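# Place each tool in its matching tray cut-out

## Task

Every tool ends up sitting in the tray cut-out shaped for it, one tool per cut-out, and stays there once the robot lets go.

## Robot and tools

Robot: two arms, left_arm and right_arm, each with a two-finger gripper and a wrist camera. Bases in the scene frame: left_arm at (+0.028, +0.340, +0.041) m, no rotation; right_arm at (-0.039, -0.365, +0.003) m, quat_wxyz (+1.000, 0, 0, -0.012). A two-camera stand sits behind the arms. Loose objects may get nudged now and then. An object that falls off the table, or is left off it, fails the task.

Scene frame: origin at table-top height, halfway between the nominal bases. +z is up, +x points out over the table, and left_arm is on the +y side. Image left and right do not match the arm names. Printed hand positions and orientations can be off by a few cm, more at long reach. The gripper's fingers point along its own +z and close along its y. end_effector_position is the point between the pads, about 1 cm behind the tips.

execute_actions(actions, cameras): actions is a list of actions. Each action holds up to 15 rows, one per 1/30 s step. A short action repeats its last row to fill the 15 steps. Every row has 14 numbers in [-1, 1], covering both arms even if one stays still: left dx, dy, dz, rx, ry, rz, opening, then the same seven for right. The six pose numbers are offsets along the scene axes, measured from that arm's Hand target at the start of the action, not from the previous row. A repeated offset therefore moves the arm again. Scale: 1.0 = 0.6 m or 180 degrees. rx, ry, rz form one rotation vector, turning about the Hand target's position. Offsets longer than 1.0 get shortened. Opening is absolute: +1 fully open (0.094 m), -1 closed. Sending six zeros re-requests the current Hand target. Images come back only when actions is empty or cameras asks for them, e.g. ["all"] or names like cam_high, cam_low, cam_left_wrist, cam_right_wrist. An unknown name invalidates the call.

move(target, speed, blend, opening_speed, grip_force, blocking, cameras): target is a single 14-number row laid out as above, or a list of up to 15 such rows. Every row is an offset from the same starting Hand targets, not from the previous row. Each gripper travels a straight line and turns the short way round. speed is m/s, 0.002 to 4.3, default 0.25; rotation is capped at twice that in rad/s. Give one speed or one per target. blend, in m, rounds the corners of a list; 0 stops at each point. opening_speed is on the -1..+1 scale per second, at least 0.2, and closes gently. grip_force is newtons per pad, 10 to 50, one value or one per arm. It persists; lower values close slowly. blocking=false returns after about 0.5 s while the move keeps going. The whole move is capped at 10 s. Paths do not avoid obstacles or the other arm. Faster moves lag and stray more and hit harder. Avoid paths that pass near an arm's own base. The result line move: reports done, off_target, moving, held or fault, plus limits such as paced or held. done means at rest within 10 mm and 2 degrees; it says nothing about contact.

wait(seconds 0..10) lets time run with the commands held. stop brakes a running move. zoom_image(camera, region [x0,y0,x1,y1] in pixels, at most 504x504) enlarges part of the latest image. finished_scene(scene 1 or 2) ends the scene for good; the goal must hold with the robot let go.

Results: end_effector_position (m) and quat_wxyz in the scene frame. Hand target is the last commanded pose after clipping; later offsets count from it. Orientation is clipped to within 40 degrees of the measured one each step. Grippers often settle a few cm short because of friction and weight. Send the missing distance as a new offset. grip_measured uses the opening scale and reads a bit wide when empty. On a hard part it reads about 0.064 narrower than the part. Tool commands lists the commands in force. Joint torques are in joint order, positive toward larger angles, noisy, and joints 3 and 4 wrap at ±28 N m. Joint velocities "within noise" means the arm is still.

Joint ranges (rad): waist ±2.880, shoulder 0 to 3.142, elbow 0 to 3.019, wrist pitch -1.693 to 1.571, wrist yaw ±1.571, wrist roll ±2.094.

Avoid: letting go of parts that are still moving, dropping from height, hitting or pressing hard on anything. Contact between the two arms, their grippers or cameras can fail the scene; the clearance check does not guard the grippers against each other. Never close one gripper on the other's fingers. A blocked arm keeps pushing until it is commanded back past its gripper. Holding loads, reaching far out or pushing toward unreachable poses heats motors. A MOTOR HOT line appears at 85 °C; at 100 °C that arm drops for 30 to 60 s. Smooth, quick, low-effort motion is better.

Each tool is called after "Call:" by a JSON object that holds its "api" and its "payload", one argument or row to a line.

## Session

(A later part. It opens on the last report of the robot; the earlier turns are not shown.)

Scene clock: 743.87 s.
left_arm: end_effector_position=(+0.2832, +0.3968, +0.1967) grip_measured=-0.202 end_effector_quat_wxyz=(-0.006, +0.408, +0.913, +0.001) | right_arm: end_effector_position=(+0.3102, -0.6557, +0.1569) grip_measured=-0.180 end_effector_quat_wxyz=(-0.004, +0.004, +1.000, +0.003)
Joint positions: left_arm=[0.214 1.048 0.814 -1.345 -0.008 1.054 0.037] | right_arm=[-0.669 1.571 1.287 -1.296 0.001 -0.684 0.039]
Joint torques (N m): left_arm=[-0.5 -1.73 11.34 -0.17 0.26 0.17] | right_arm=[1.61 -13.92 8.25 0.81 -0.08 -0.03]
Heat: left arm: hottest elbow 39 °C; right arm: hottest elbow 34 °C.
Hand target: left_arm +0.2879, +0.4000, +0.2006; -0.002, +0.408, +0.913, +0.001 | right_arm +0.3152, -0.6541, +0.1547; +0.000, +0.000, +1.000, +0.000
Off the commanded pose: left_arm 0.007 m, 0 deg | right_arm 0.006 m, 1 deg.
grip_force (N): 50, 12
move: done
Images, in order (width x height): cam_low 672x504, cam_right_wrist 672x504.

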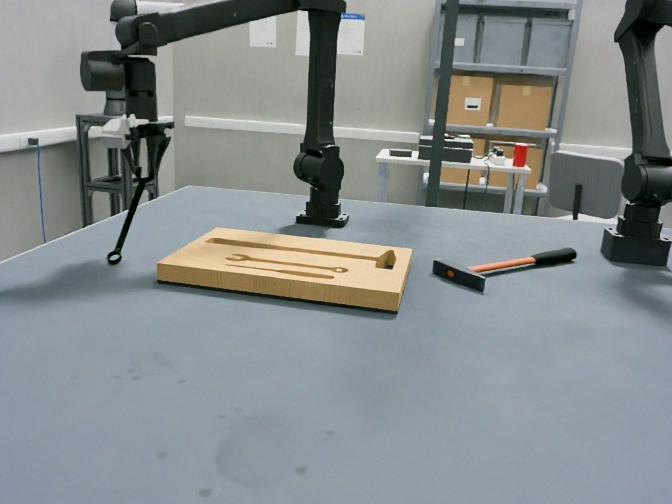

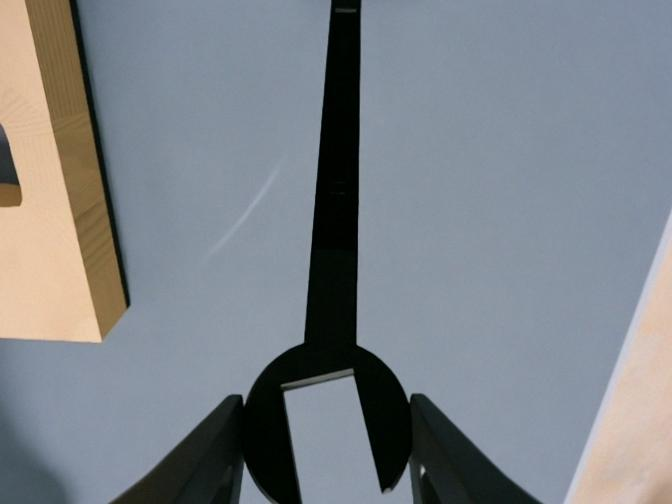

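Call:
{"api": "move", "payload": {
  "target": [0,0,0,0,0,0,-0.2,0.1,0,0.075,0,0,0,-0.183],
  "speed": 0.08,
  "cameras": ["cam_low","cam_right_wrist"]
}}

Call:
{"api": "zoom_image", "payload": {
  "camera": "cam_low",
  "region": [60, 80, 280, 300]
}}

Scene clock: 747.17 s.
left_arm: end_effector_position=(+0.2832, +0.3968, +0.1967) grip_measured=-0.202 end_effector_quat_wxyz=(-0.006, +0.408, +0.913, +0.001) | right_arm: end_effector_position=(+0.3545, -0.6486, +0.1780) grip_measured=-0.179 end_effector_quat_wxyz=(-0.020, +0.003, +1.000, +0.014)
Joint positions: left_arm=[0.214 1.048 0.814 -1.345 -0.008 1.054 0.037] | right_arm=[-0.599 1.661 1.453 -1.413 0.001 -0.618 0.039]
Joint torques (N m): left_arm=[-0.44 -1.73 11.37 -0.16 0.26 0.17] | right_arm=[1.85 -15.38 14.57 -0.18 -0.11 0.03]
Heat: left arm: hottest elbow 39 °C; right arm: hottest elbow 34 °C.
Hand target: left_arm +0.2879, +0.4000, +0.2006; -0.002, +0.408, +0.913, +0.001 | right_arm +0.3753, -0.6541, +0.1995; +0.000, +0.000, +1.000, +0.000
Off the commanded pose: left_arm 0.007 m, 0 deg | right_arm 0.030 m, 3 deg.
grip_force (N): 50, 12
move: off_target (right_arm)
Images, in order (width x height): cam_low 672x504, cam_right_wrist 672x504.

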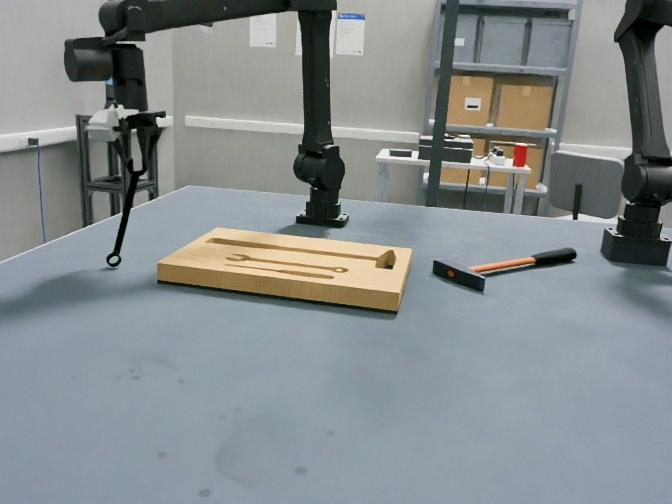

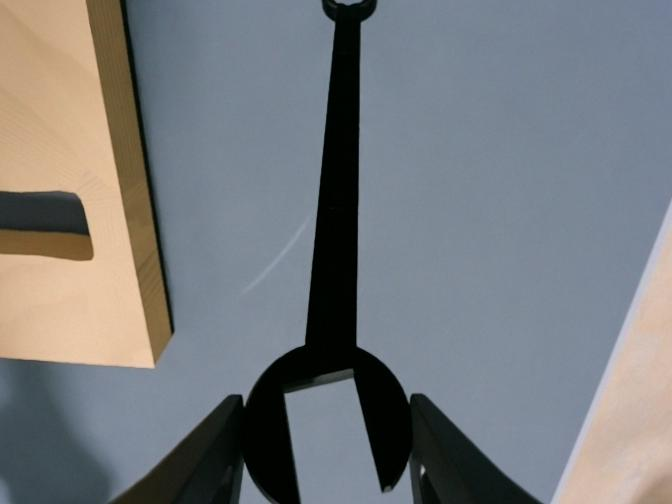

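Scaled by 2.291 from the camera's 672x504 image, which has a finer 960x720 frame.

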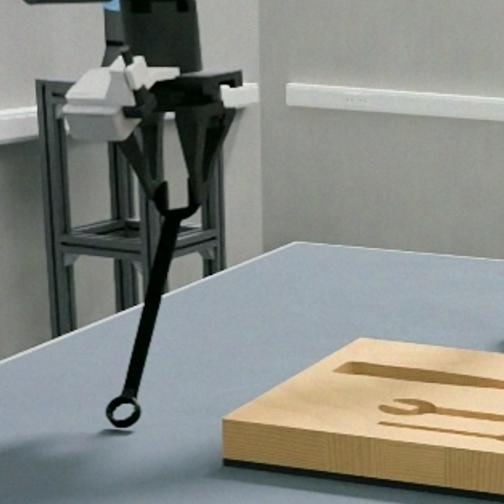

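Call:
{"api": "move", "payload": {
  "target": [0,0,0,0,0,0,-0.2,0.0712,0,0.0142,0,0,0,-0.183],
  "speed": 0.08,
  "cameras": ["cam_low","cam_right_wrist"]
}}

Call:
{"api": "zoom_image", "payload": {
  "camera": "cam_low",
  "region": [60, 80, 280, 300]
}}

Scene clock: 752.07 s.
left_arm: end_effector_position=(+0.2832, +0.3968, +0.1967) grip_measured=-0.202 end_effector_quat_wxyz=(-0.006, +0.408, +0.913, +0.001) | right_arm: end_effector_position=(+0.3981, -0.6501, +0.1862) grip_measured=-0.179 end_effector_quat_wxyz=(-0.021, +0.002, +1.000, +0.013)
Joint positions: left_arm=[0.214 1.048 0.814 -1.345 -0.008 1.054 0.037] | right_arm=[-0.553 1.752 1.596 -1.465 0.001 -0.572 0.039]
Joint torques (N m): left_arm=[-0.38 -1.79 11.34 -0.14 0.26 0.17] | right_arm=[1.79 -17.14 14.64 -0.14 -0.12 0.04]
Heat: left arm: hottest elbow 39 °C; right arm: hottest elbow 35 °C.
Hand target: left_arm +0.2879, +0.4000, +0.2006; -0.002, +0.408, +0.913, +0.001 | right_arm +0.4179, -0.6542, +0.2081; +0.000, +0.000, +1.000, +0.000
Off the commanded pose: left_arm 0.007 m, 0 deg | right_arm 0.030 m, 3 deg.
grip_force (N): 50, 12
move: off_target (right_arm)
Images, in order (width x height): cam_low 672x504, cam_right_wrist 672x504.

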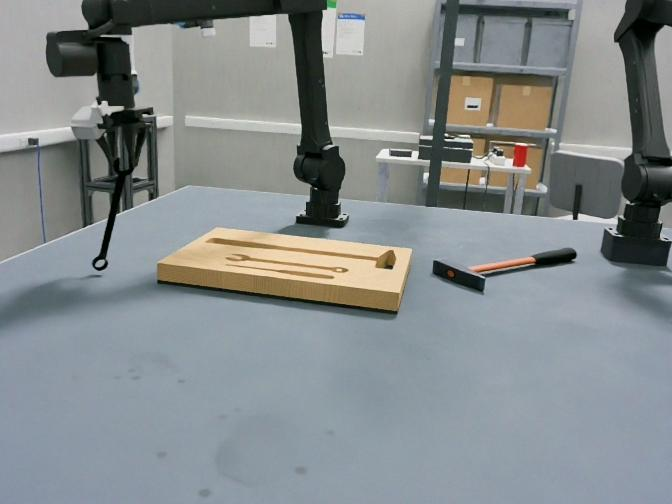

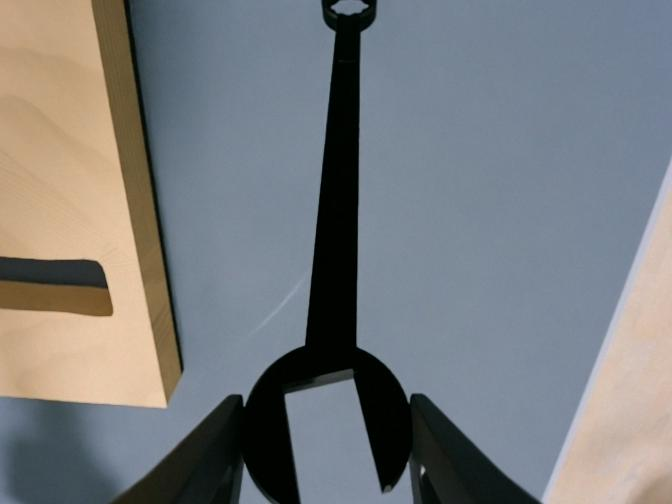

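Scaled by 2.291 from the camera's 672x504 image, which has a finer 960x720 frame.

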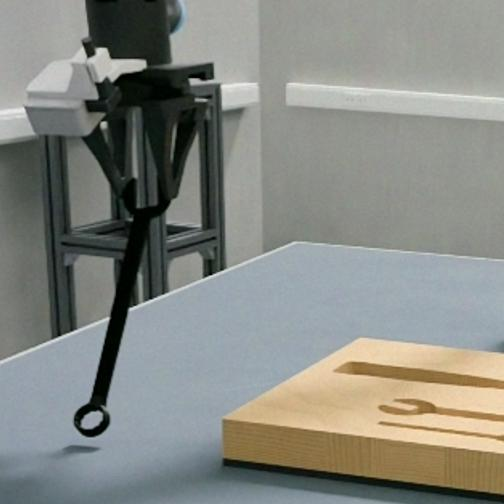

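Call:
{"api": "move", "payload": {
  "target": [
    [0,0,0,0,0,0,-0.2,-0.0217,0,-0.05,0,0,0,-0.183],
    [0,0,0,0,0,0,-0.2,0.06,0,0.0033,0,0,0,-0.183]
  ],
  "speed": 0.08,
  "cameras": ["cam_low","cam_right_wrist"]
}}

Call:
{"api": "zoom_image", "payload": {
  "camera": "cam_low",
  "region": [40, 80, 260, 300]
}}

Scene clock: 763.43 s.
left_arm: end_effector_position=(+0.2832, +0.3968, +0.1967) grip_measured=-0.202 end_effector_quat_wxyz=(-0.006, +0.408, +0.913, +0.001) | right_arm: end_effector_position=(+0.4344, -0.6510, +0.1878) grip_measured=-0.179 end_effector_quat_wxyz=(-0.022, +0.002, +1.000, +0.013)
Joint positions: left_arm=[0.214 1.048 0.814 -1.345 -0.008 1.054 0.037] | right_arm=[-0.519 1.836 1.717 -1.503 0.001 -0.539 0.039]
Joint torques (N m): left_arm=[-0.44 -1.73 11.34 -0.17 0.26 0.16] | right_arm=[1.73 -18.37 14.79 -0.2 -0.1 0.03]
Heat: left arm: hottest elbow 39 °C; right arm: hottest elbow 37 °C.
Hand target: left_arm +0.2879, +0.4000, +0.2006; -0.002, +0.408, +0.913, +0.001 | right_arm +0.4539, -0.6541, +0.2101; +0.000, +0.000, +1.000, +0.000
Off the commanded pose: left_arm 0.007 m, 0 deg | right_arm 0.030 m, 3 deg.
grip_force (N): 50, 12
move: off_target (right_arm)
Images, in order (width x height): cam_low 672x504, cam_right_wrist 672x504.

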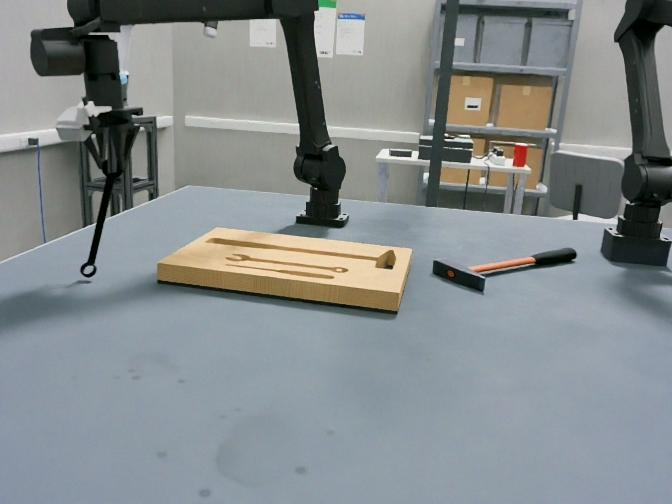

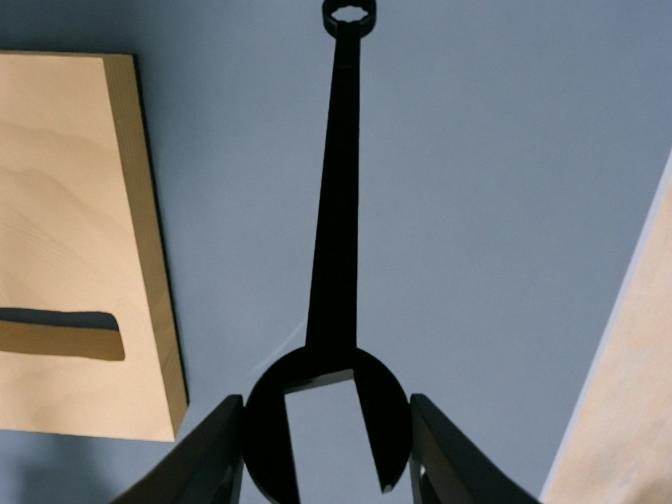

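Scaled by 2.291 from the camera's 672x504 image, which has a finer 960x720 frame.

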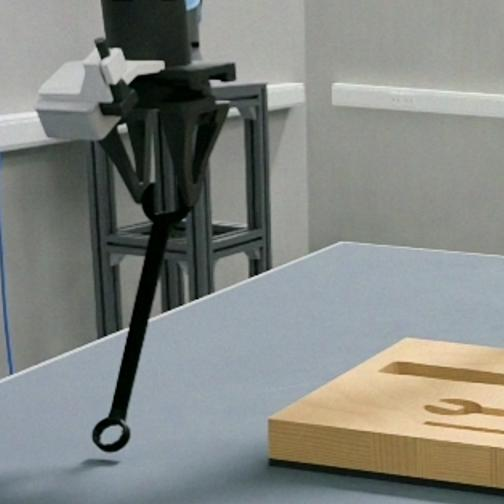

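Call:
{"api": "move", "payload": {
  "target": [
    [0,0,0,0,0,0,-0.2,-0.02,0,-0.055,0,0,0,-0.183],
    [0,0,0,0,0,0,-0.2,0.08,0,-0.035,0,0,0,-0.183]
  ],
  "speed": 0.1,
  "cameras": ["cam_low","cam_right_wrist"]
}}

Call:
{"api": "zoom_image", "payload": {
  "camera": "cam_low",
  "region": [40, 80, 260, 300]
}}

Scene clock: 771.70 s.
left_arm: end_effector_position=(+0.2832, +0.3968, +0.1967) grip_measured=-0.202 end_effector_quat_wxyz=(-0.006, +0.408, +0.913, +0.001) | right_arm: end_effector_position=(+0.4824, -0.6540, +0.1719) grip_measured=-0.179 end_effector_quat_wxyz=(-0.019, +0.003, +1.000, +0.010)
Joint positions: left_arm=[0.214 1.048 0.814 -1.345 -0.008 1.054 0.037] | right_arm=[-0.481 1.955 1.852 -1.511 0.001 -0.499 0.039]
Joint torques (N m): left_arm=[-0.44 -1.67 11.36 -0.16 0.26 0.16] | right_arm=[1.79 -19.84 14.43 -0.13 -0.12 0.04]
Heat: left arm: hottest elbow 39 °C; right arm: hottest elbow 37 °C.
Hand target: left_arm +0.2879, +0.4000, +0.2006; -0.002, +0.408, +0.913, +0.001 | right_arm +0.5019, -0.6542, +0.1890; +0.000, +0.000, +1.000, +0.000
Off the commanded pose: left_arm 0.007 m, 0 deg | right_arm 0.026 m, 2 deg.
grip_force (N): 50, 12
move: off_target (right_arm)
Images, in order (width x height): cam_low 672x504, cam_right_wrist 672x504.

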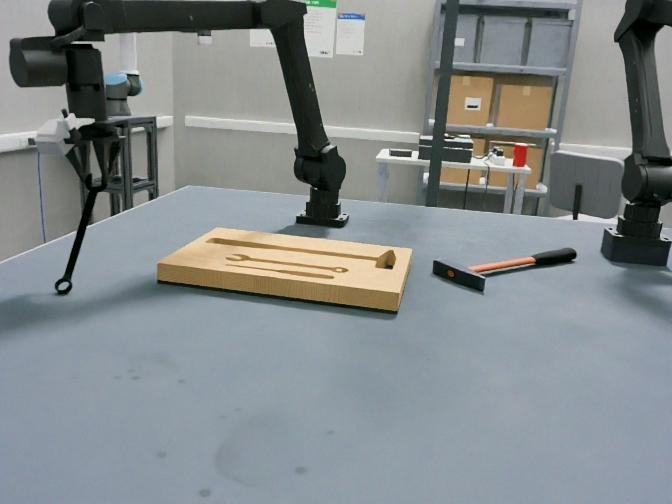

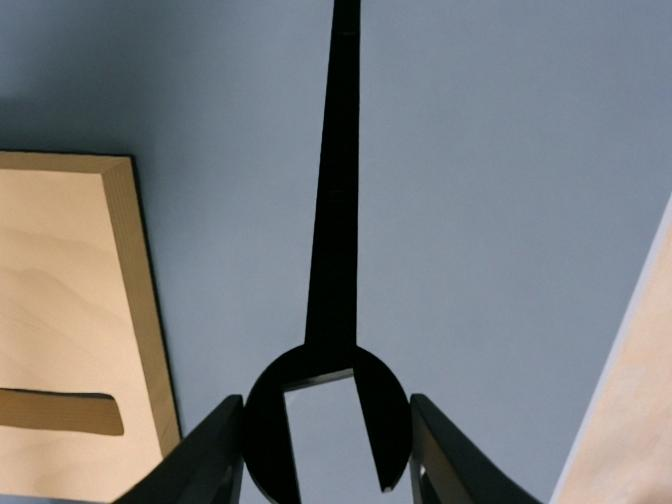

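Scaled by 2.291 from the camera's 672x504 image, which has a finer 960x720 frame.

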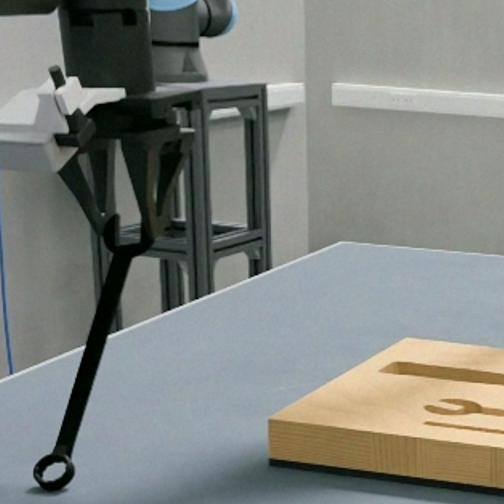

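Call:
{"api": "move", "payload": {
  "target": [
    [0,0,0,0,0,0,-0.2,-0.0167,0,0.0583,0,0,0,-0.183],
    [0,0,0,0,0,0,-0.2,-0.2115,0,0.0433,0,0,0,-0.183],
    [0,0,0,0,0,0,-0.2,-0.2965,0,-0.0817,0,0,0,-0.183],
    [0,0,0,0,0,0,-0.2,-0.3448,0,-0.1442,0,0,0,-0.183],
    [0,0,0,0,0,0,-0.2,-0.3748,0,-0.2175,0,0,0,-0.183],
    [0,0,0,0,0,0,-0.2,-0.3832,0,-0.265,0,0,0,-0.183]
  ],
  "speed": [0.1,0.15,0.1,0.08,0.08,0.06],
  "blend": 0.015,
  "cameras": ["cam_low","cam_right_wrist"]
}}

Call:
{"api": "zoom_image", "payload": {
  "camera": "cam_low",
  "region": [60, 120, 280, 300]
}}

Scene clock: 788.77 s.
left_arm: end_effector_position=(+0.2832, +0.3968, +0.1967) grip_measured=-0.202 end_effector_quat_wxyz=(-0.006, +0.408, +0.913, +0.001) | right_arm: end_effector_position=(+0.2769, -0.6488, +0.0349) grip_measured=-0.179 end_effector_quat_wxyz=(-0.001, -0.005, +1.000, -0.001)
Joint positions: left_arm=[0.214 1.048 0.814 -1.345 -0.008 1.054 0.037] | right_arm=[-0.706 1.637 1.012 -0.945 0.002 -0.738 0.039]
Joint torques (N m): left_arm=[-0.5 -1.79 11.36 -0.14 0.26 0.17] | right_arm=[-0.38 -12.92 6.68 0.8 -0.14 -0.13]
Heat: left arm: hottest elbow 40 °C; right arm: hottest elbow 38 °C.
Hand target: left_arm +0.2879, +0.4000, +0.2006; -0.002, +0.408, +0.913, +0.001 | right_arm +0.2720, -0.6541, +0.0300; +0.000, +0.000, +1.000, +0.000
Off the commanded pose: left_arm 0.007 m, 0 deg | right_arm 0.009 m, 1 deg.
grip_force (N): 50, 12
move: done; blend cut to 0.0145 m at target 5
Images, in order (width x height): cam_low 672x504, cam_right_wrist 672x504.

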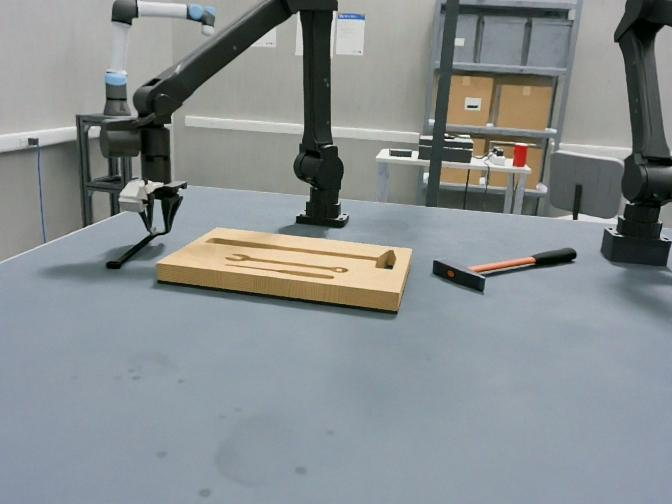

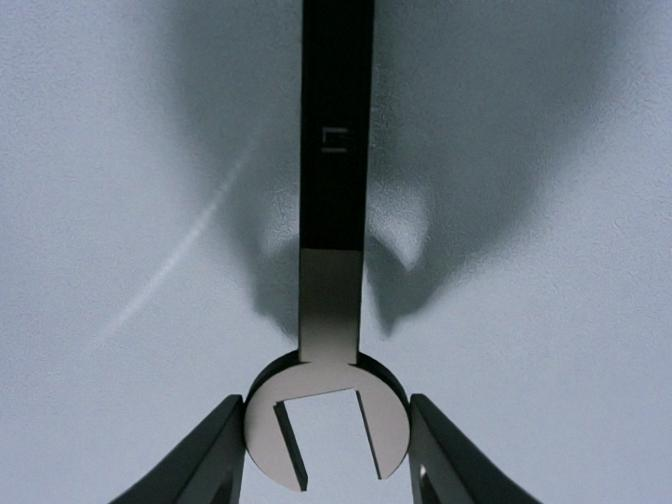

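Scaled by 2.291 from the camera's 672x504 image, which has a finer 960x720 frame.

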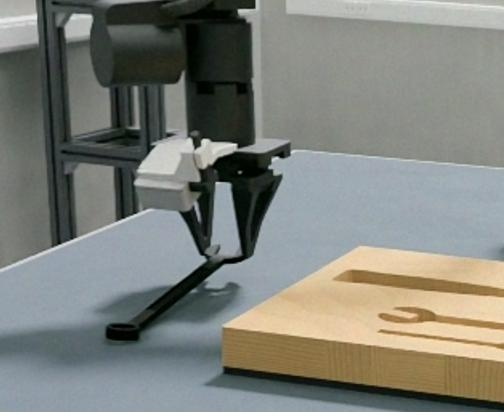

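Call:
{"api": "move", "payload": {
  "target": [
    [0,0,0,0,0,0,-0.2,0,0,-0.0333,0,0,0,-0.183],
    [0,0,0,0,0,0,-0.2,0,0,-0.0333,0,0,0,0.0],
    [0,0,0,0,0,0,-0.2,0.0,0,0.1,0,0,0,0.0]
  ],
  "speed": 0.06,
  "cameras": ["cam_right_wrist"]
}}

Scene clock: 794.97 s.
left_arm: end_effector_position=(+0.2832, +0.3968, +0.1967) grip_measured=-0.202 end_effector_quat_wxyz=(-0.006, +0.408, +0.913, +0.001) | right_arm: end_effector_position=(+0.2606, -0.6344, +0.0662) grip_measured=-0.002 end_effector_quat_wxyz=(-0.023, -0.005, +1.000, +0.019)
Joint positions: left_arm=[0.214 1.048 0.814 -1.345 -0.008 1.054 0.037] | right_arm=[-0.706 1.574 1.029 -1.086 0.002 -0.74 0.047]
Joint torques (N m): left_arm=[-0.38 -1.79 11.34 -0.16 0.26 0.17] | right_arm=[-0.26 -14.62 12.01 -0.17 -0.1 -0.11]
Heat: left arm: hottest elbow 40 °C; right arm: hottest elbow 37 °C.
Hand target: left_arm +0.2879, +0.4000, +0.2006; -0.002, +0.408, +0.913, +0.001 | right_arm +0.2720, -0.6542, +0.0900; +0.000, +0.000, +1.000, +0.000
Off the commanded pose: left_arm 0.007 m, 0 deg | right_arm 0.033 m, 3 deg.
grip_force (N): 50, 12
move: off_target (right_arm)
Images, in order (width x height): cam_right_wrist 672x504.

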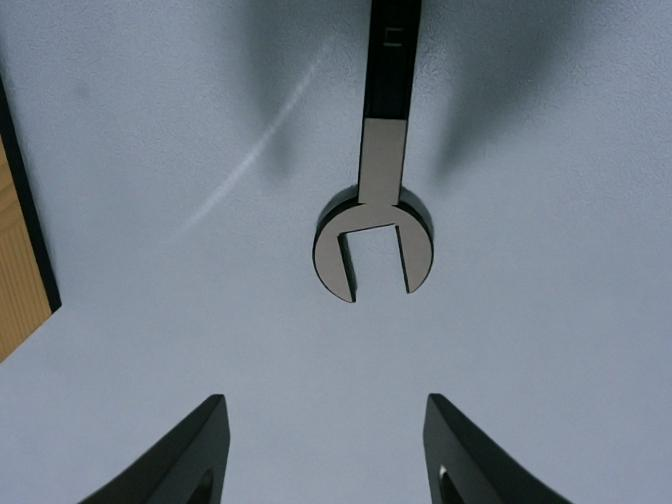

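Call:
{"api": "move", "payload": {
  "target": [0,0,0,0,0,0,-0.2,0.2967,-0.01,0.0167,0,0,0,-0.2],
  "speed": 0.2,
  "grip_force": 50,
  "cameras": ["cam_right_wrist"]
}}

Scene clock: 797.80 s.
left_arm: end_effector_position=(+0.2832, +0.3968, +0.1967) grip_measured=-0.202 end_effector_quat_wxyz=(-0.006, +0.408, +0.913, +0.001) | right_arm: end_effector_position=(+0.4302, -0.6554, +0.0867) grip_measured=-0.198 end_effector_quat_wxyz=(-0.015, +0.001, +1.000, +0.009)
Joint positions: left_arm=[0.214 1.048 0.814 -1.345 -0.008 1.054 0.037] | right_arm=[-0.529 1.886 1.517 -1.236 0.001 -0.551 0.038]
Joint torques (N m): left_arm=[-0.38 -1.73 11.36 -0.17 0.26 0.17] | right_arm=[1.55 -18.02 13.29 -0.09 -0.09 0.04]
Heat: left arm: hottest elbow 40 °C; right arm: hottest elbow 37 °C.
Hand target: left_arm +0.2879, +0.4000, +0.2006; -0.002, +0.408, +0.913, +0.001 | right_arm +0.4500, -0.6601, +0.1000; +0.000, +0.000, +1.000, +0.000
Off the commanded pose: left_arm 0.007 m, 0 deg | right_arm 0.024 m, 2 deg.
move: off_target (right_arm)
Images, in order (width x height): cam_right_wrist 672x504.

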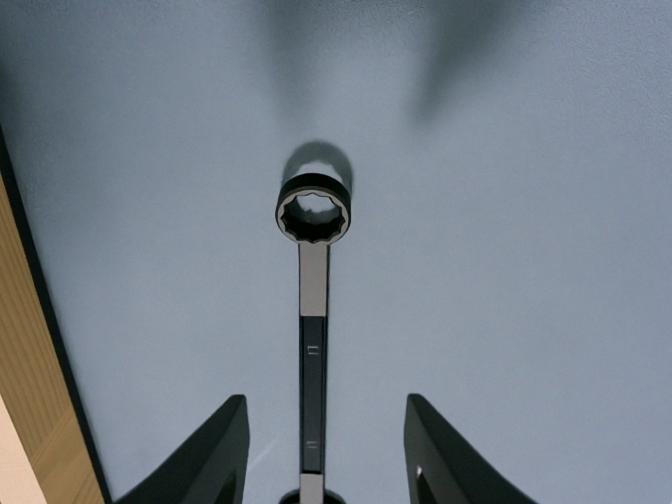

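Call:
{"api": "move", "payload": {
  "target": [0,0,0,0,0,0,-0.2,0.015,0.004,-0.0667,0,0,-0.003,-0.2],
  "speed": 0.12,
  "cameras": ["cam_right_wrist"]
}}

Scene clock: 804.17 s.
left_arm: end_effector_position=(+0.2832, +0.3968, +0.1967) grip_measured=-0.202 end_effector_quat_wxyz=(-0.006, +0.408, +0.913, +0.001) | right_arm: end_effector_position=(+0.4409, -0.6580, +0.0531) grip_measured=-0.198 end_effector_quat_wxyz=(-0.016, +0.008, +1.000, +0.009)
Joint positions: left_arm=[0.214 1.048 0.814 -1.345 -0.008 1.054 0.037] | right_arm=[-0.523 1.948 1.517 -1.178 0.001 -0.53 0.038]
Joint torques (N m): left_arm=[-0.5 -1.73 11.36 -0.16 0.26 0.17] | right_arm=[2.08 -19.14 10.73 0.73 -0.09 0.04]
Heat: left arm: hottest elbow 40 °C; right arm: hottest elbow 38 °C.
Hand target: left_arm +0.2879, +0.4000, +0.2006; -0.002, +0.408, +0.913, +0.001 | right_arm +0.4590, -0.6576, +0.0600; -0.001, +0.005, +1.000, +0.000
Off the commanded pose: left_arm 0.007 m, 0 deg | right_arm 0.019 m, 2 deg.
move: off_target (right_arm)
Images, in order (width x height): cam_right_wrist 672x504.

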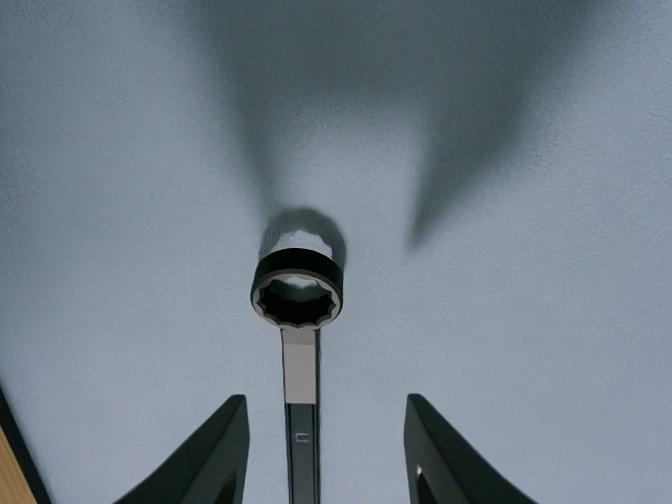

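Call:
{"api": "move", "payload": {
  "target": [
    [0,0,0,0,0,0,-0.2,0.0,0.026,-0.03,0,0,0,-0.1],
    [0,0,0,0,0,0,-0.2,0.0,0.026,-0.08,0,0,0,-0.1]
  ],
  "speed": 0.08,
  "blend": 0.01,
  "cameras": ["cam_right_wrist"]
}}

Scene clock: 809.53 s.
left_arm: end_effector_position=(+0.2832, +0.3968, +0.1967) grip_measured=-0.202 end_effector_quat_wxyz=(-0.006, +0.408, +0.913, +0.001) | right_arm: end_effector_position=(+0.4544, -0.6484, +0.0169) grip_measured=-0.102 end_effector_quat_wxyz=(-0.002, +0.007, +1.000, +0.001)
Joint positions: left_arm=[0.214 1.048 0.814 -1.345 -0.008 1.054 0.037] | right_arm=[-0.496 1.986 1.474 -1.062 0.001 -0.506 0.042]
Joint torques (N m): left_arm=[-0.5 -1.73 11.36 -0.17 0.26 0.17] | right_arm=[1.67 -19.37 7.34 0.76 -0.07 0.04]
Heat: left arm: hottest elbow 40 °C; right arm: hottest elbow 37 °C.
Hand target: left_arm +0.2879, +0.4000, +0.2006; -0.002, +0.408, +0.913, +0.001 | right_arm +0.4590, -0.6421, +0.0120; -0.001, +0.005, +1.000, +0.000
Off the commanded pose: left_arm 0.007 m, 0 deg | right_arm 0.009 m, 0 deg.
move: done
Images, in order (width x height): cam_right_wrist 672x504.

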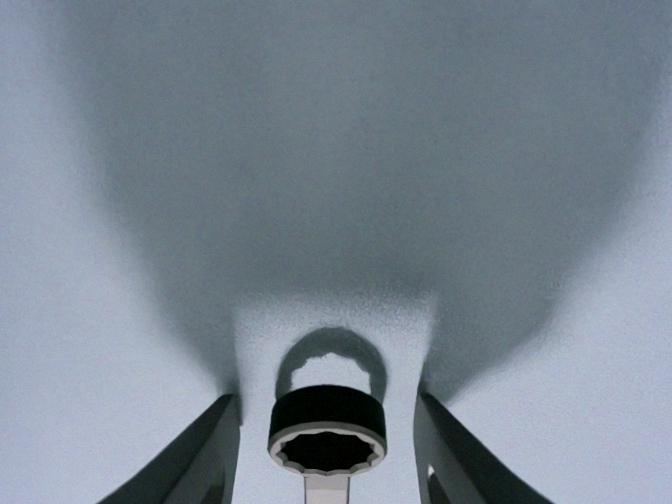

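Call:
{"api": "move", "payload": {
  "target": [
    [0,0,0,0,0,0,-0.2,0.0,0,0,0,0,0,-0.7],
    [0,0,0,0,0,0,-0.2,0.01,0,0.2,0,0,0,-0.7]
  ],
  "speed": 0.12,
  "grip_force": [50, 35],
  "cameras": ["cam_right_wrist","cam_low"]
}}

Call:
{"api": "zoom_image", "payload": {
  "camera": "cam_low",
  "region": [20, 80, 240, 300]
}}

Scene clock: 814.67 s.
left_arm: end_effector_position=(+0.2832, +0.3968, +0.1967) grip_measured=-0.202 end_effector_quat_wxyz=(-0.006, +0.408, +0.913, +0.001) | right_arm: end_effector_position=(+0.4421, -0.6409, +0.0978) grip_measured=-0.465 end_effector_quat_wxyz=(-0.031, +0.008, +0.999, +0.017)
Joint positions: left_arm=[0.214 1.048 0.814 -1.345 -0.008 1.054 0.037] | right_arm=[-0.496 1.906 1.578 -1.314 0.001 -0.502 0.025]
Joint torques (N m): left_arm=[-0.5 -1.85 11.34 -0.14 0.26 0.16] | right_arm=[2.14 -21.42 13.7 -0.32 -0.11 0.04]
Heat: left arm: hottest elbow 40 °C; right arm: hottest elbow 36 °C.
Hand target: left_arm +0.2879, +0.4000, +0.2006; -0.002, +0.408, +0.913, +0.001 | right_arm +0.4650, -0.6421, +0.1319; -0.001, +0.005, +1.000, +0.000
Off the commanded pose: left_arm 0.007 m, 0 deg | right_arm 0.041 m, 4 deg.
grip_force (N): 50, 35
move: off_target (right_arm)
Images, in order (width x height): cam_low 672x504, cam_right_wrist 672x504.

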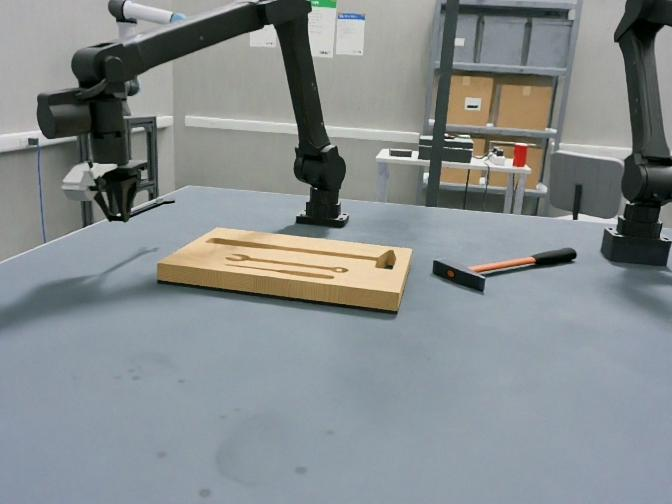

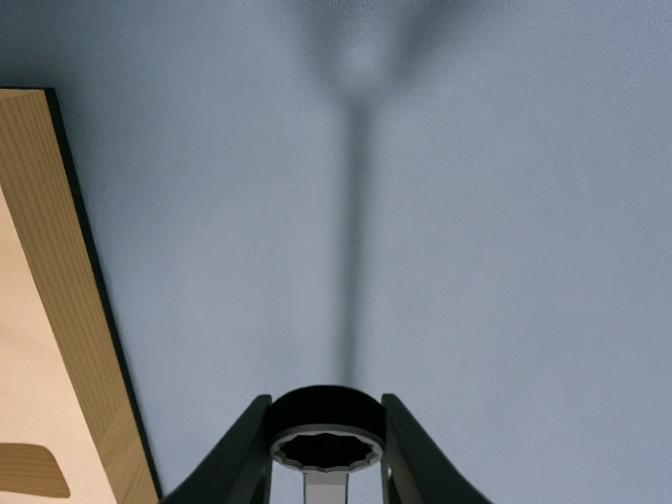

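Scaled by 2.291 from the camera's 672x504 image, which has a finer 960x720 frame.

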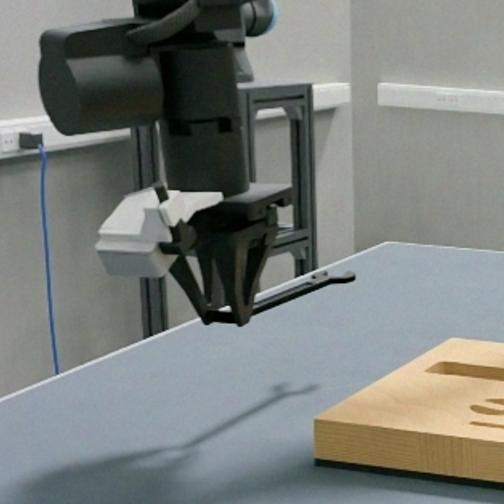

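Call:
{"api": "move", "payload": {
  "target": [0,0,0,0,0,0,-0.2,-0.0667,0,0.045,0,0,0,-0.7],
  "speed": 0.12,
  "grip_force": [50, 14],
  "cameras": ["cam_right_wrist","cam_low"]
}}

Call:
{"api": "zoom_image", "payload": {
  "camera": "cam_low",
  "region": [20, 80, 240, 300]
}}

Scene clock: 817.33 s.
left_arm: end_effector_position=(+0.2832, +0.3968, +0.1967) grip_measured=-0.202 end_effector_quat_wxyz=(-0.006, +0.408, +0.913, +0.001) | right_arm: end_effector_position=(+0.4340, -0.6362, +0.1497) grip_measured=-0.459 end_effector_quat_wxyz=(-0.002, +0.001, +1.000, +0.001)
Joint positions: left_arm=[0.214 1.048 0.814 -1.345 -0.008 1.054 0.037] | right_arm=[-0.496 1.802 1.568 -1.341 0.001 -0.518 0.025]
Joint torques (N m): left_arm=[-0.44 -1.79 11.34 -0.17 0.26 0.17] | right_arm=[-0.38 -19.96 8.23 -0.23 -0.07 -0.14]
Heat: left arm: hottest elbow 40 °C; right arm: hottest elbow 37 °C.
Hand target: left_arm +0.2879, +0.4000, +0.2006; -0.002, +0.408, +0.913, +0.001 | right_arm +0.4251, -0.6422, +0.1591; +0.000, +0.005, +1.000, +0.000
Off the commanded pose: left_arm 0.007 m, 0 deg | right_arm 0.014 m, 0 deg.
grip_force (N): 50, 14
move: off_target (right_arm)
Images, in order (width x height): cam_low 672x504, cam_right_wrist 672x504.

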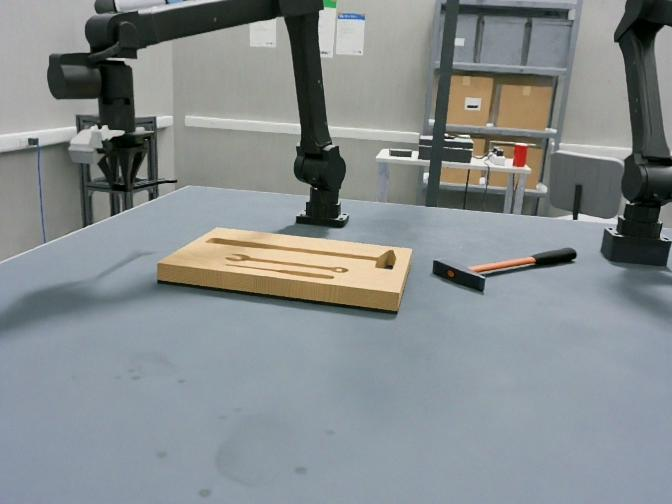

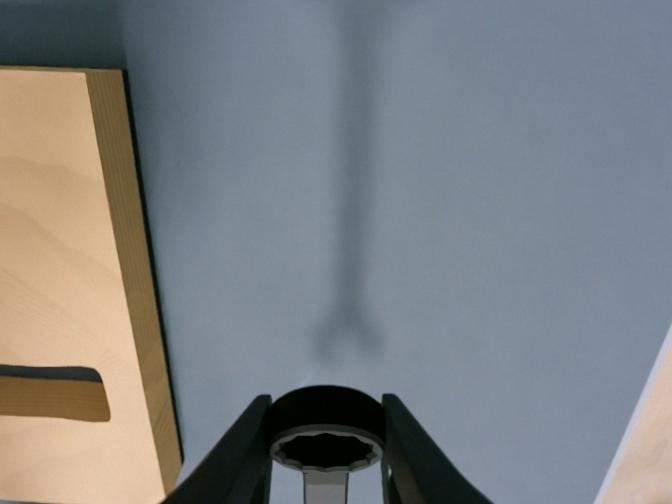

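Scaled by 2.291 from the camera's 672x504 image, which has a finer 960x720 frame.

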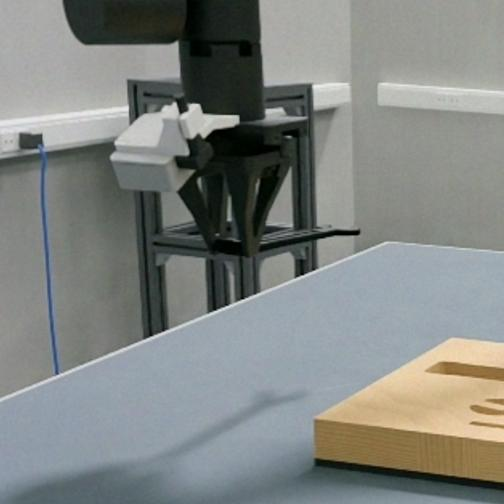

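Call:
{"api": "move", "payload": {
  "target": [
    [0,0,0,0,0,0,-0.2,-0.02,0,-0.1717,0,0,0,-0.7],
    [0,0,0,0,0,0,-0.2,-0.02,0,-0.1717,0,0,0,-0.453]
  ],
  "speed": 0.15,
  "grip_force": [50, 14],
  "cameras": ["cam_right_wrist","cam_low"]
}}

Call:
{"api": "zoom_image", "payload": {
  "camera": "cam_low",
  "region": [20, 100, 240, 300]
}}

Scene clock: 830.33 s.
left_arm: end_effector_position=(+0.2832, +0.3968, +0.1967) grip_measured=-0.202 end_effector_quat_wxyz=(-0.006, +0.408, +0.913, +0.001) | right_arm: end_effector_position=(+0.4150, -0.6332, +0.0544) grip_measured=-0.450 end_effector_quat_wxyz=(-0.006, +0.001, +1.000, +0.003)
Joint positions: left_arm=[0.214 1.048 0.814 -1.345 -0.008 1.054 0.037] | right_arm=[-0.509 1.85 1.372 -1.106 0.001 -0.53 0.026]
Joint torques (N m): left_arm=[-0.38 -1.73 11.36 -0.14 0.26 0.17] | right_arm=[-0.26 -18.14 7.83 0.68 -0.06 -0.12]
Heat: left arm: hottest elbow 40 °C; right arm: hottest elbow 36 °C.
Hand target: left_arm +0.2879, +0.4000, +0.2006; -0.002, +0.408, +0.913, +0.001 | right_arm +0.4129, -0.6420, +0.0560; -0.001, +0.005, +1.000, +0.000
Off the commanded pose: left_arm 0.007 m, 0 deg | right_arm 0.009 m, 1 deg.
grip_force (N): 50, 14
move: done
Images, in order (width x height): cam_low 672x504, cam_right_wrist 672x504.

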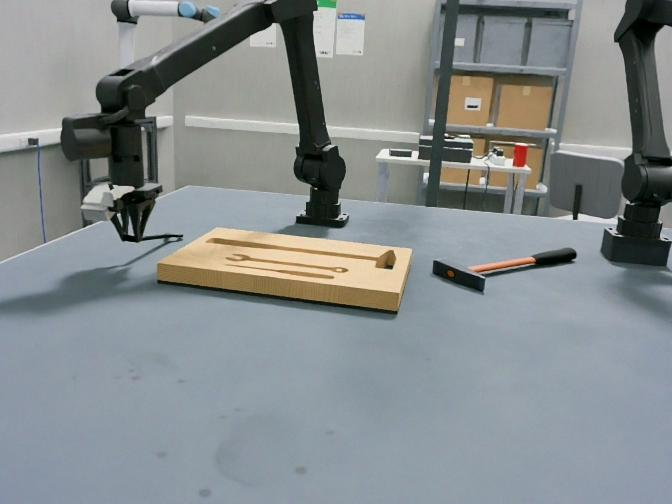

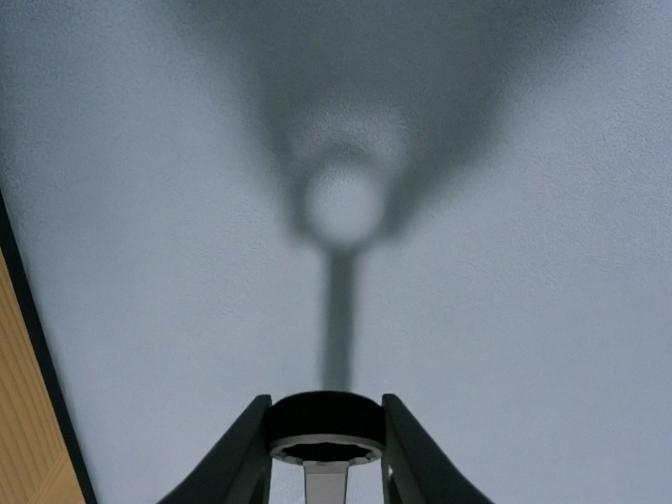

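Scaled by 2.291 from the camera's 672x504 image, which has a finer 960x720 frame.

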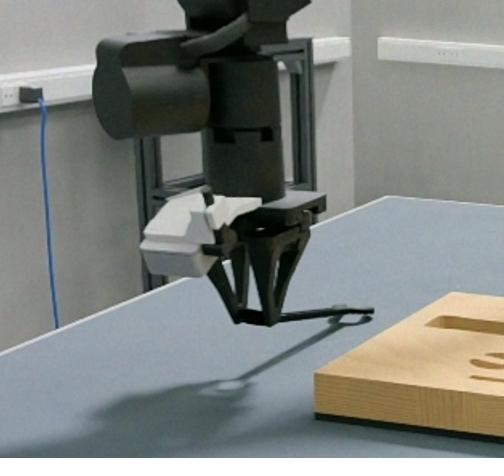

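Call:
{"api": "move", "payload": {
  "target": [0,0,0,0,0,0,-0.2,0,0,0,0,0,0,-0.449],
  "speed": 0.15,
  "cameras": ["cam_right_wrist","cam_low"]
}}

Call:
{"api": "zoom_image", "payload": {
  "camera": "cam_low",
  "region": [40, 120, 240, 300]
}}

Scene clock: 833.97 s.
left_arm: end_effector_position=(+0.2832, +0.3968, +0.1967) grip_measured=-0.202 end_effector_quat_wxyz=(-0.006, +0.408, +0.913, +0.001) | right_arm: end_effector_position=(+0.4150, -0.6332, +0.0544) grip_measured=-0.446 end_effector_quat_wxyz=(-0.006, +0.001, +1.000, +0.003)
Joint positions: left_arm=[0.214 1.048 0.814 -1.345 -0.008 1.054 0.037] | right_arm=[-0.509 1.85 1.372 -1.106 0.001 -0.53 0.026]
Joint torques (N m): left_arm=[-0.44 -1.73 11.36 -0.16 0.26 0.17] | right_arm=[-0.09 -18.26 7.77 0.7 -0.07 -0.14]
Heat: left arm: hottest elbow 40 °C; right arm: hottest elbow 35 °C.
Hand target: left_arm +0.2879, +0.4000, +0.2006; -0.002, +0.408, +0.913, +0.001 | right_arm +0.4129, -0.6420, +0.0560; -0.001, +0.005, +1.000, +0.000
Off the commanded pose: left_arm 0.007 m, 0 deg | right_arm 0.009 m, 1 deg.
grip_force (N): 50, 14
move: done
Images, in order (width x height): cam_low 672x504, cam_right_wrist 672x504.

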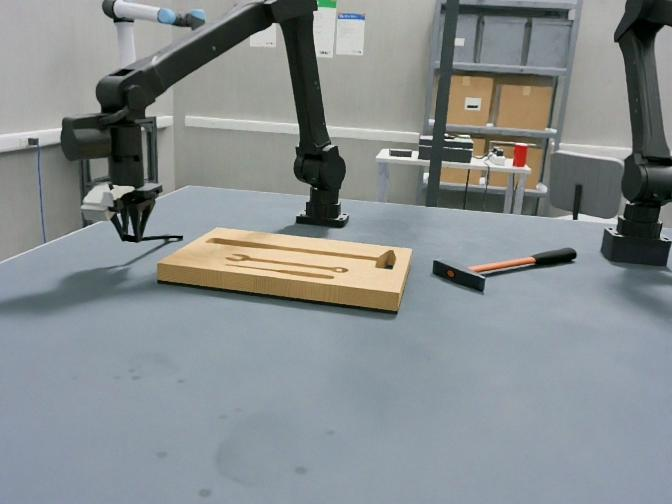

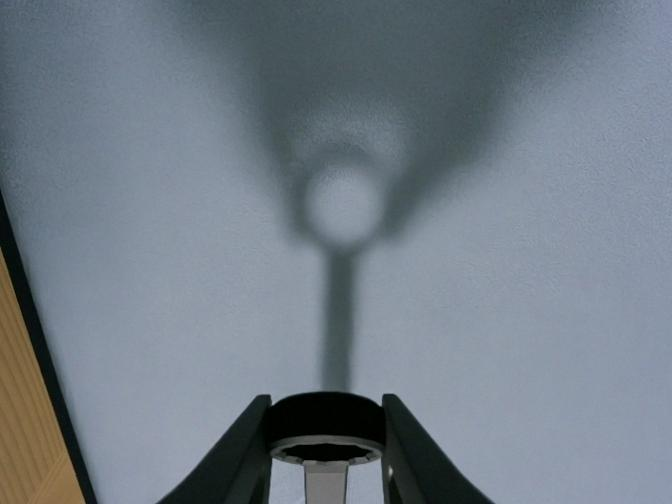

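Scaled by 2.520 from the camera's 672x504 image, which has a finer 960x720 frame.

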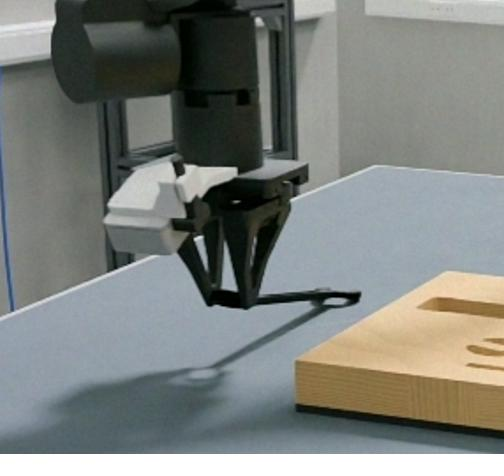

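Call:
{"api": "move", "payload": {
  "target": [0,0,0,0,0,0,-0.2,0,0,0.125,0,0,0,-0.449],
  "speed": 0.08,
  "cameras": ["cam_right_wrist","cam_low"]
}}

Call:
{"api": "zoom_image", "payload": {
  "camera": "cam_low",
  "region": [40, 120, 240, 300]
}}

Scene clock: 838.10 s.
left_arm: end_effector_position=(+0.2832, +0.3968, +0.1967) grip_measured=-0.202 end_effector_quat_wxyz=(-0.006, +0.408, +0.913, +0.001) | right_arm: end_effector_position=(+0.3992, -0.6239, +0.0975) grip_measured=-0.446 end_effector_quat_wxyz=(-0.031, +0.000, +0.999, +0.018)
Joint positions: left_arm=[0.214 1.048 0.814 -1.345 -0.008 1.054 0.037] | right_arm=[-0.509 1.795 1.413 -1.261 0.001 -0.531 0.026]
Joint torques (N m): left_arm=[-0.5 -1.79 11.33 -0.16 0.26 0.17] | right_arm=[-0.15 -19.72 13.37 -0.29 -0.04 -0.15]
Heat: left arm: hottest elbow 40 °C; right arm: hottest elbow 35 °C.
Hand target: left_arm +0.2879, +0.4000, +0.2006; -0.002, +0.408, +0.913, +0.001 | right_arm +0.4130, -0.6420, +0.1310; +0.000, +0.005, +1.000, +0.000
Off the commanded pose: left_arm 0.007 m, 0 deg | right_arm 0.040 m, 4 deg.
grip_force (N): 50, 14
move: off_target (right_arm)
Images, in order (width x height): cam_low 672x504, cam_right_wrist 672x504.

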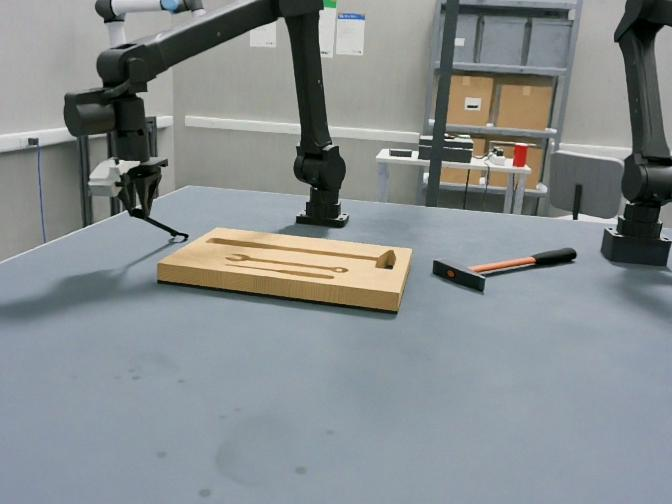

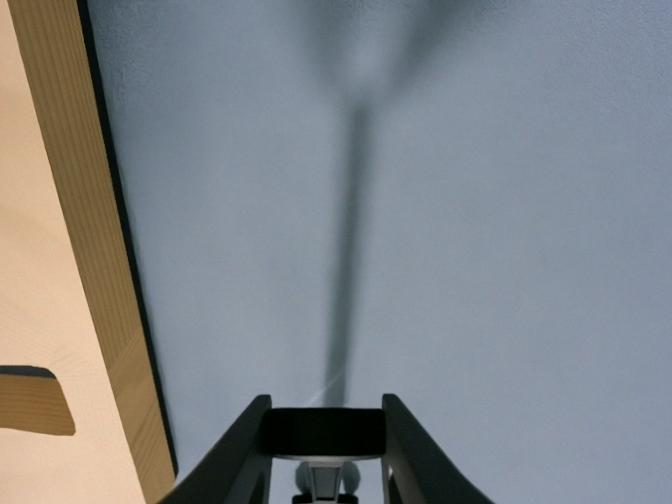

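Scaled by 2.520 from the camera's 672x504 image, which has a finer 960x720 frame.

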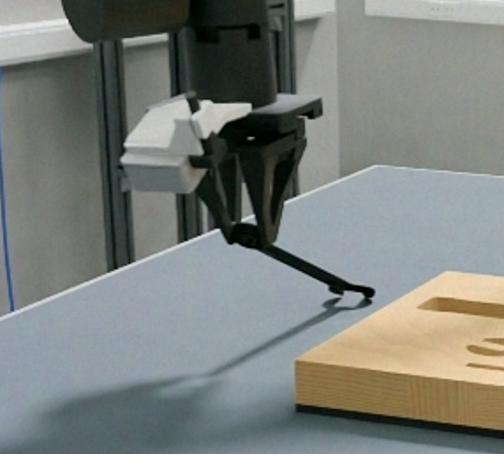

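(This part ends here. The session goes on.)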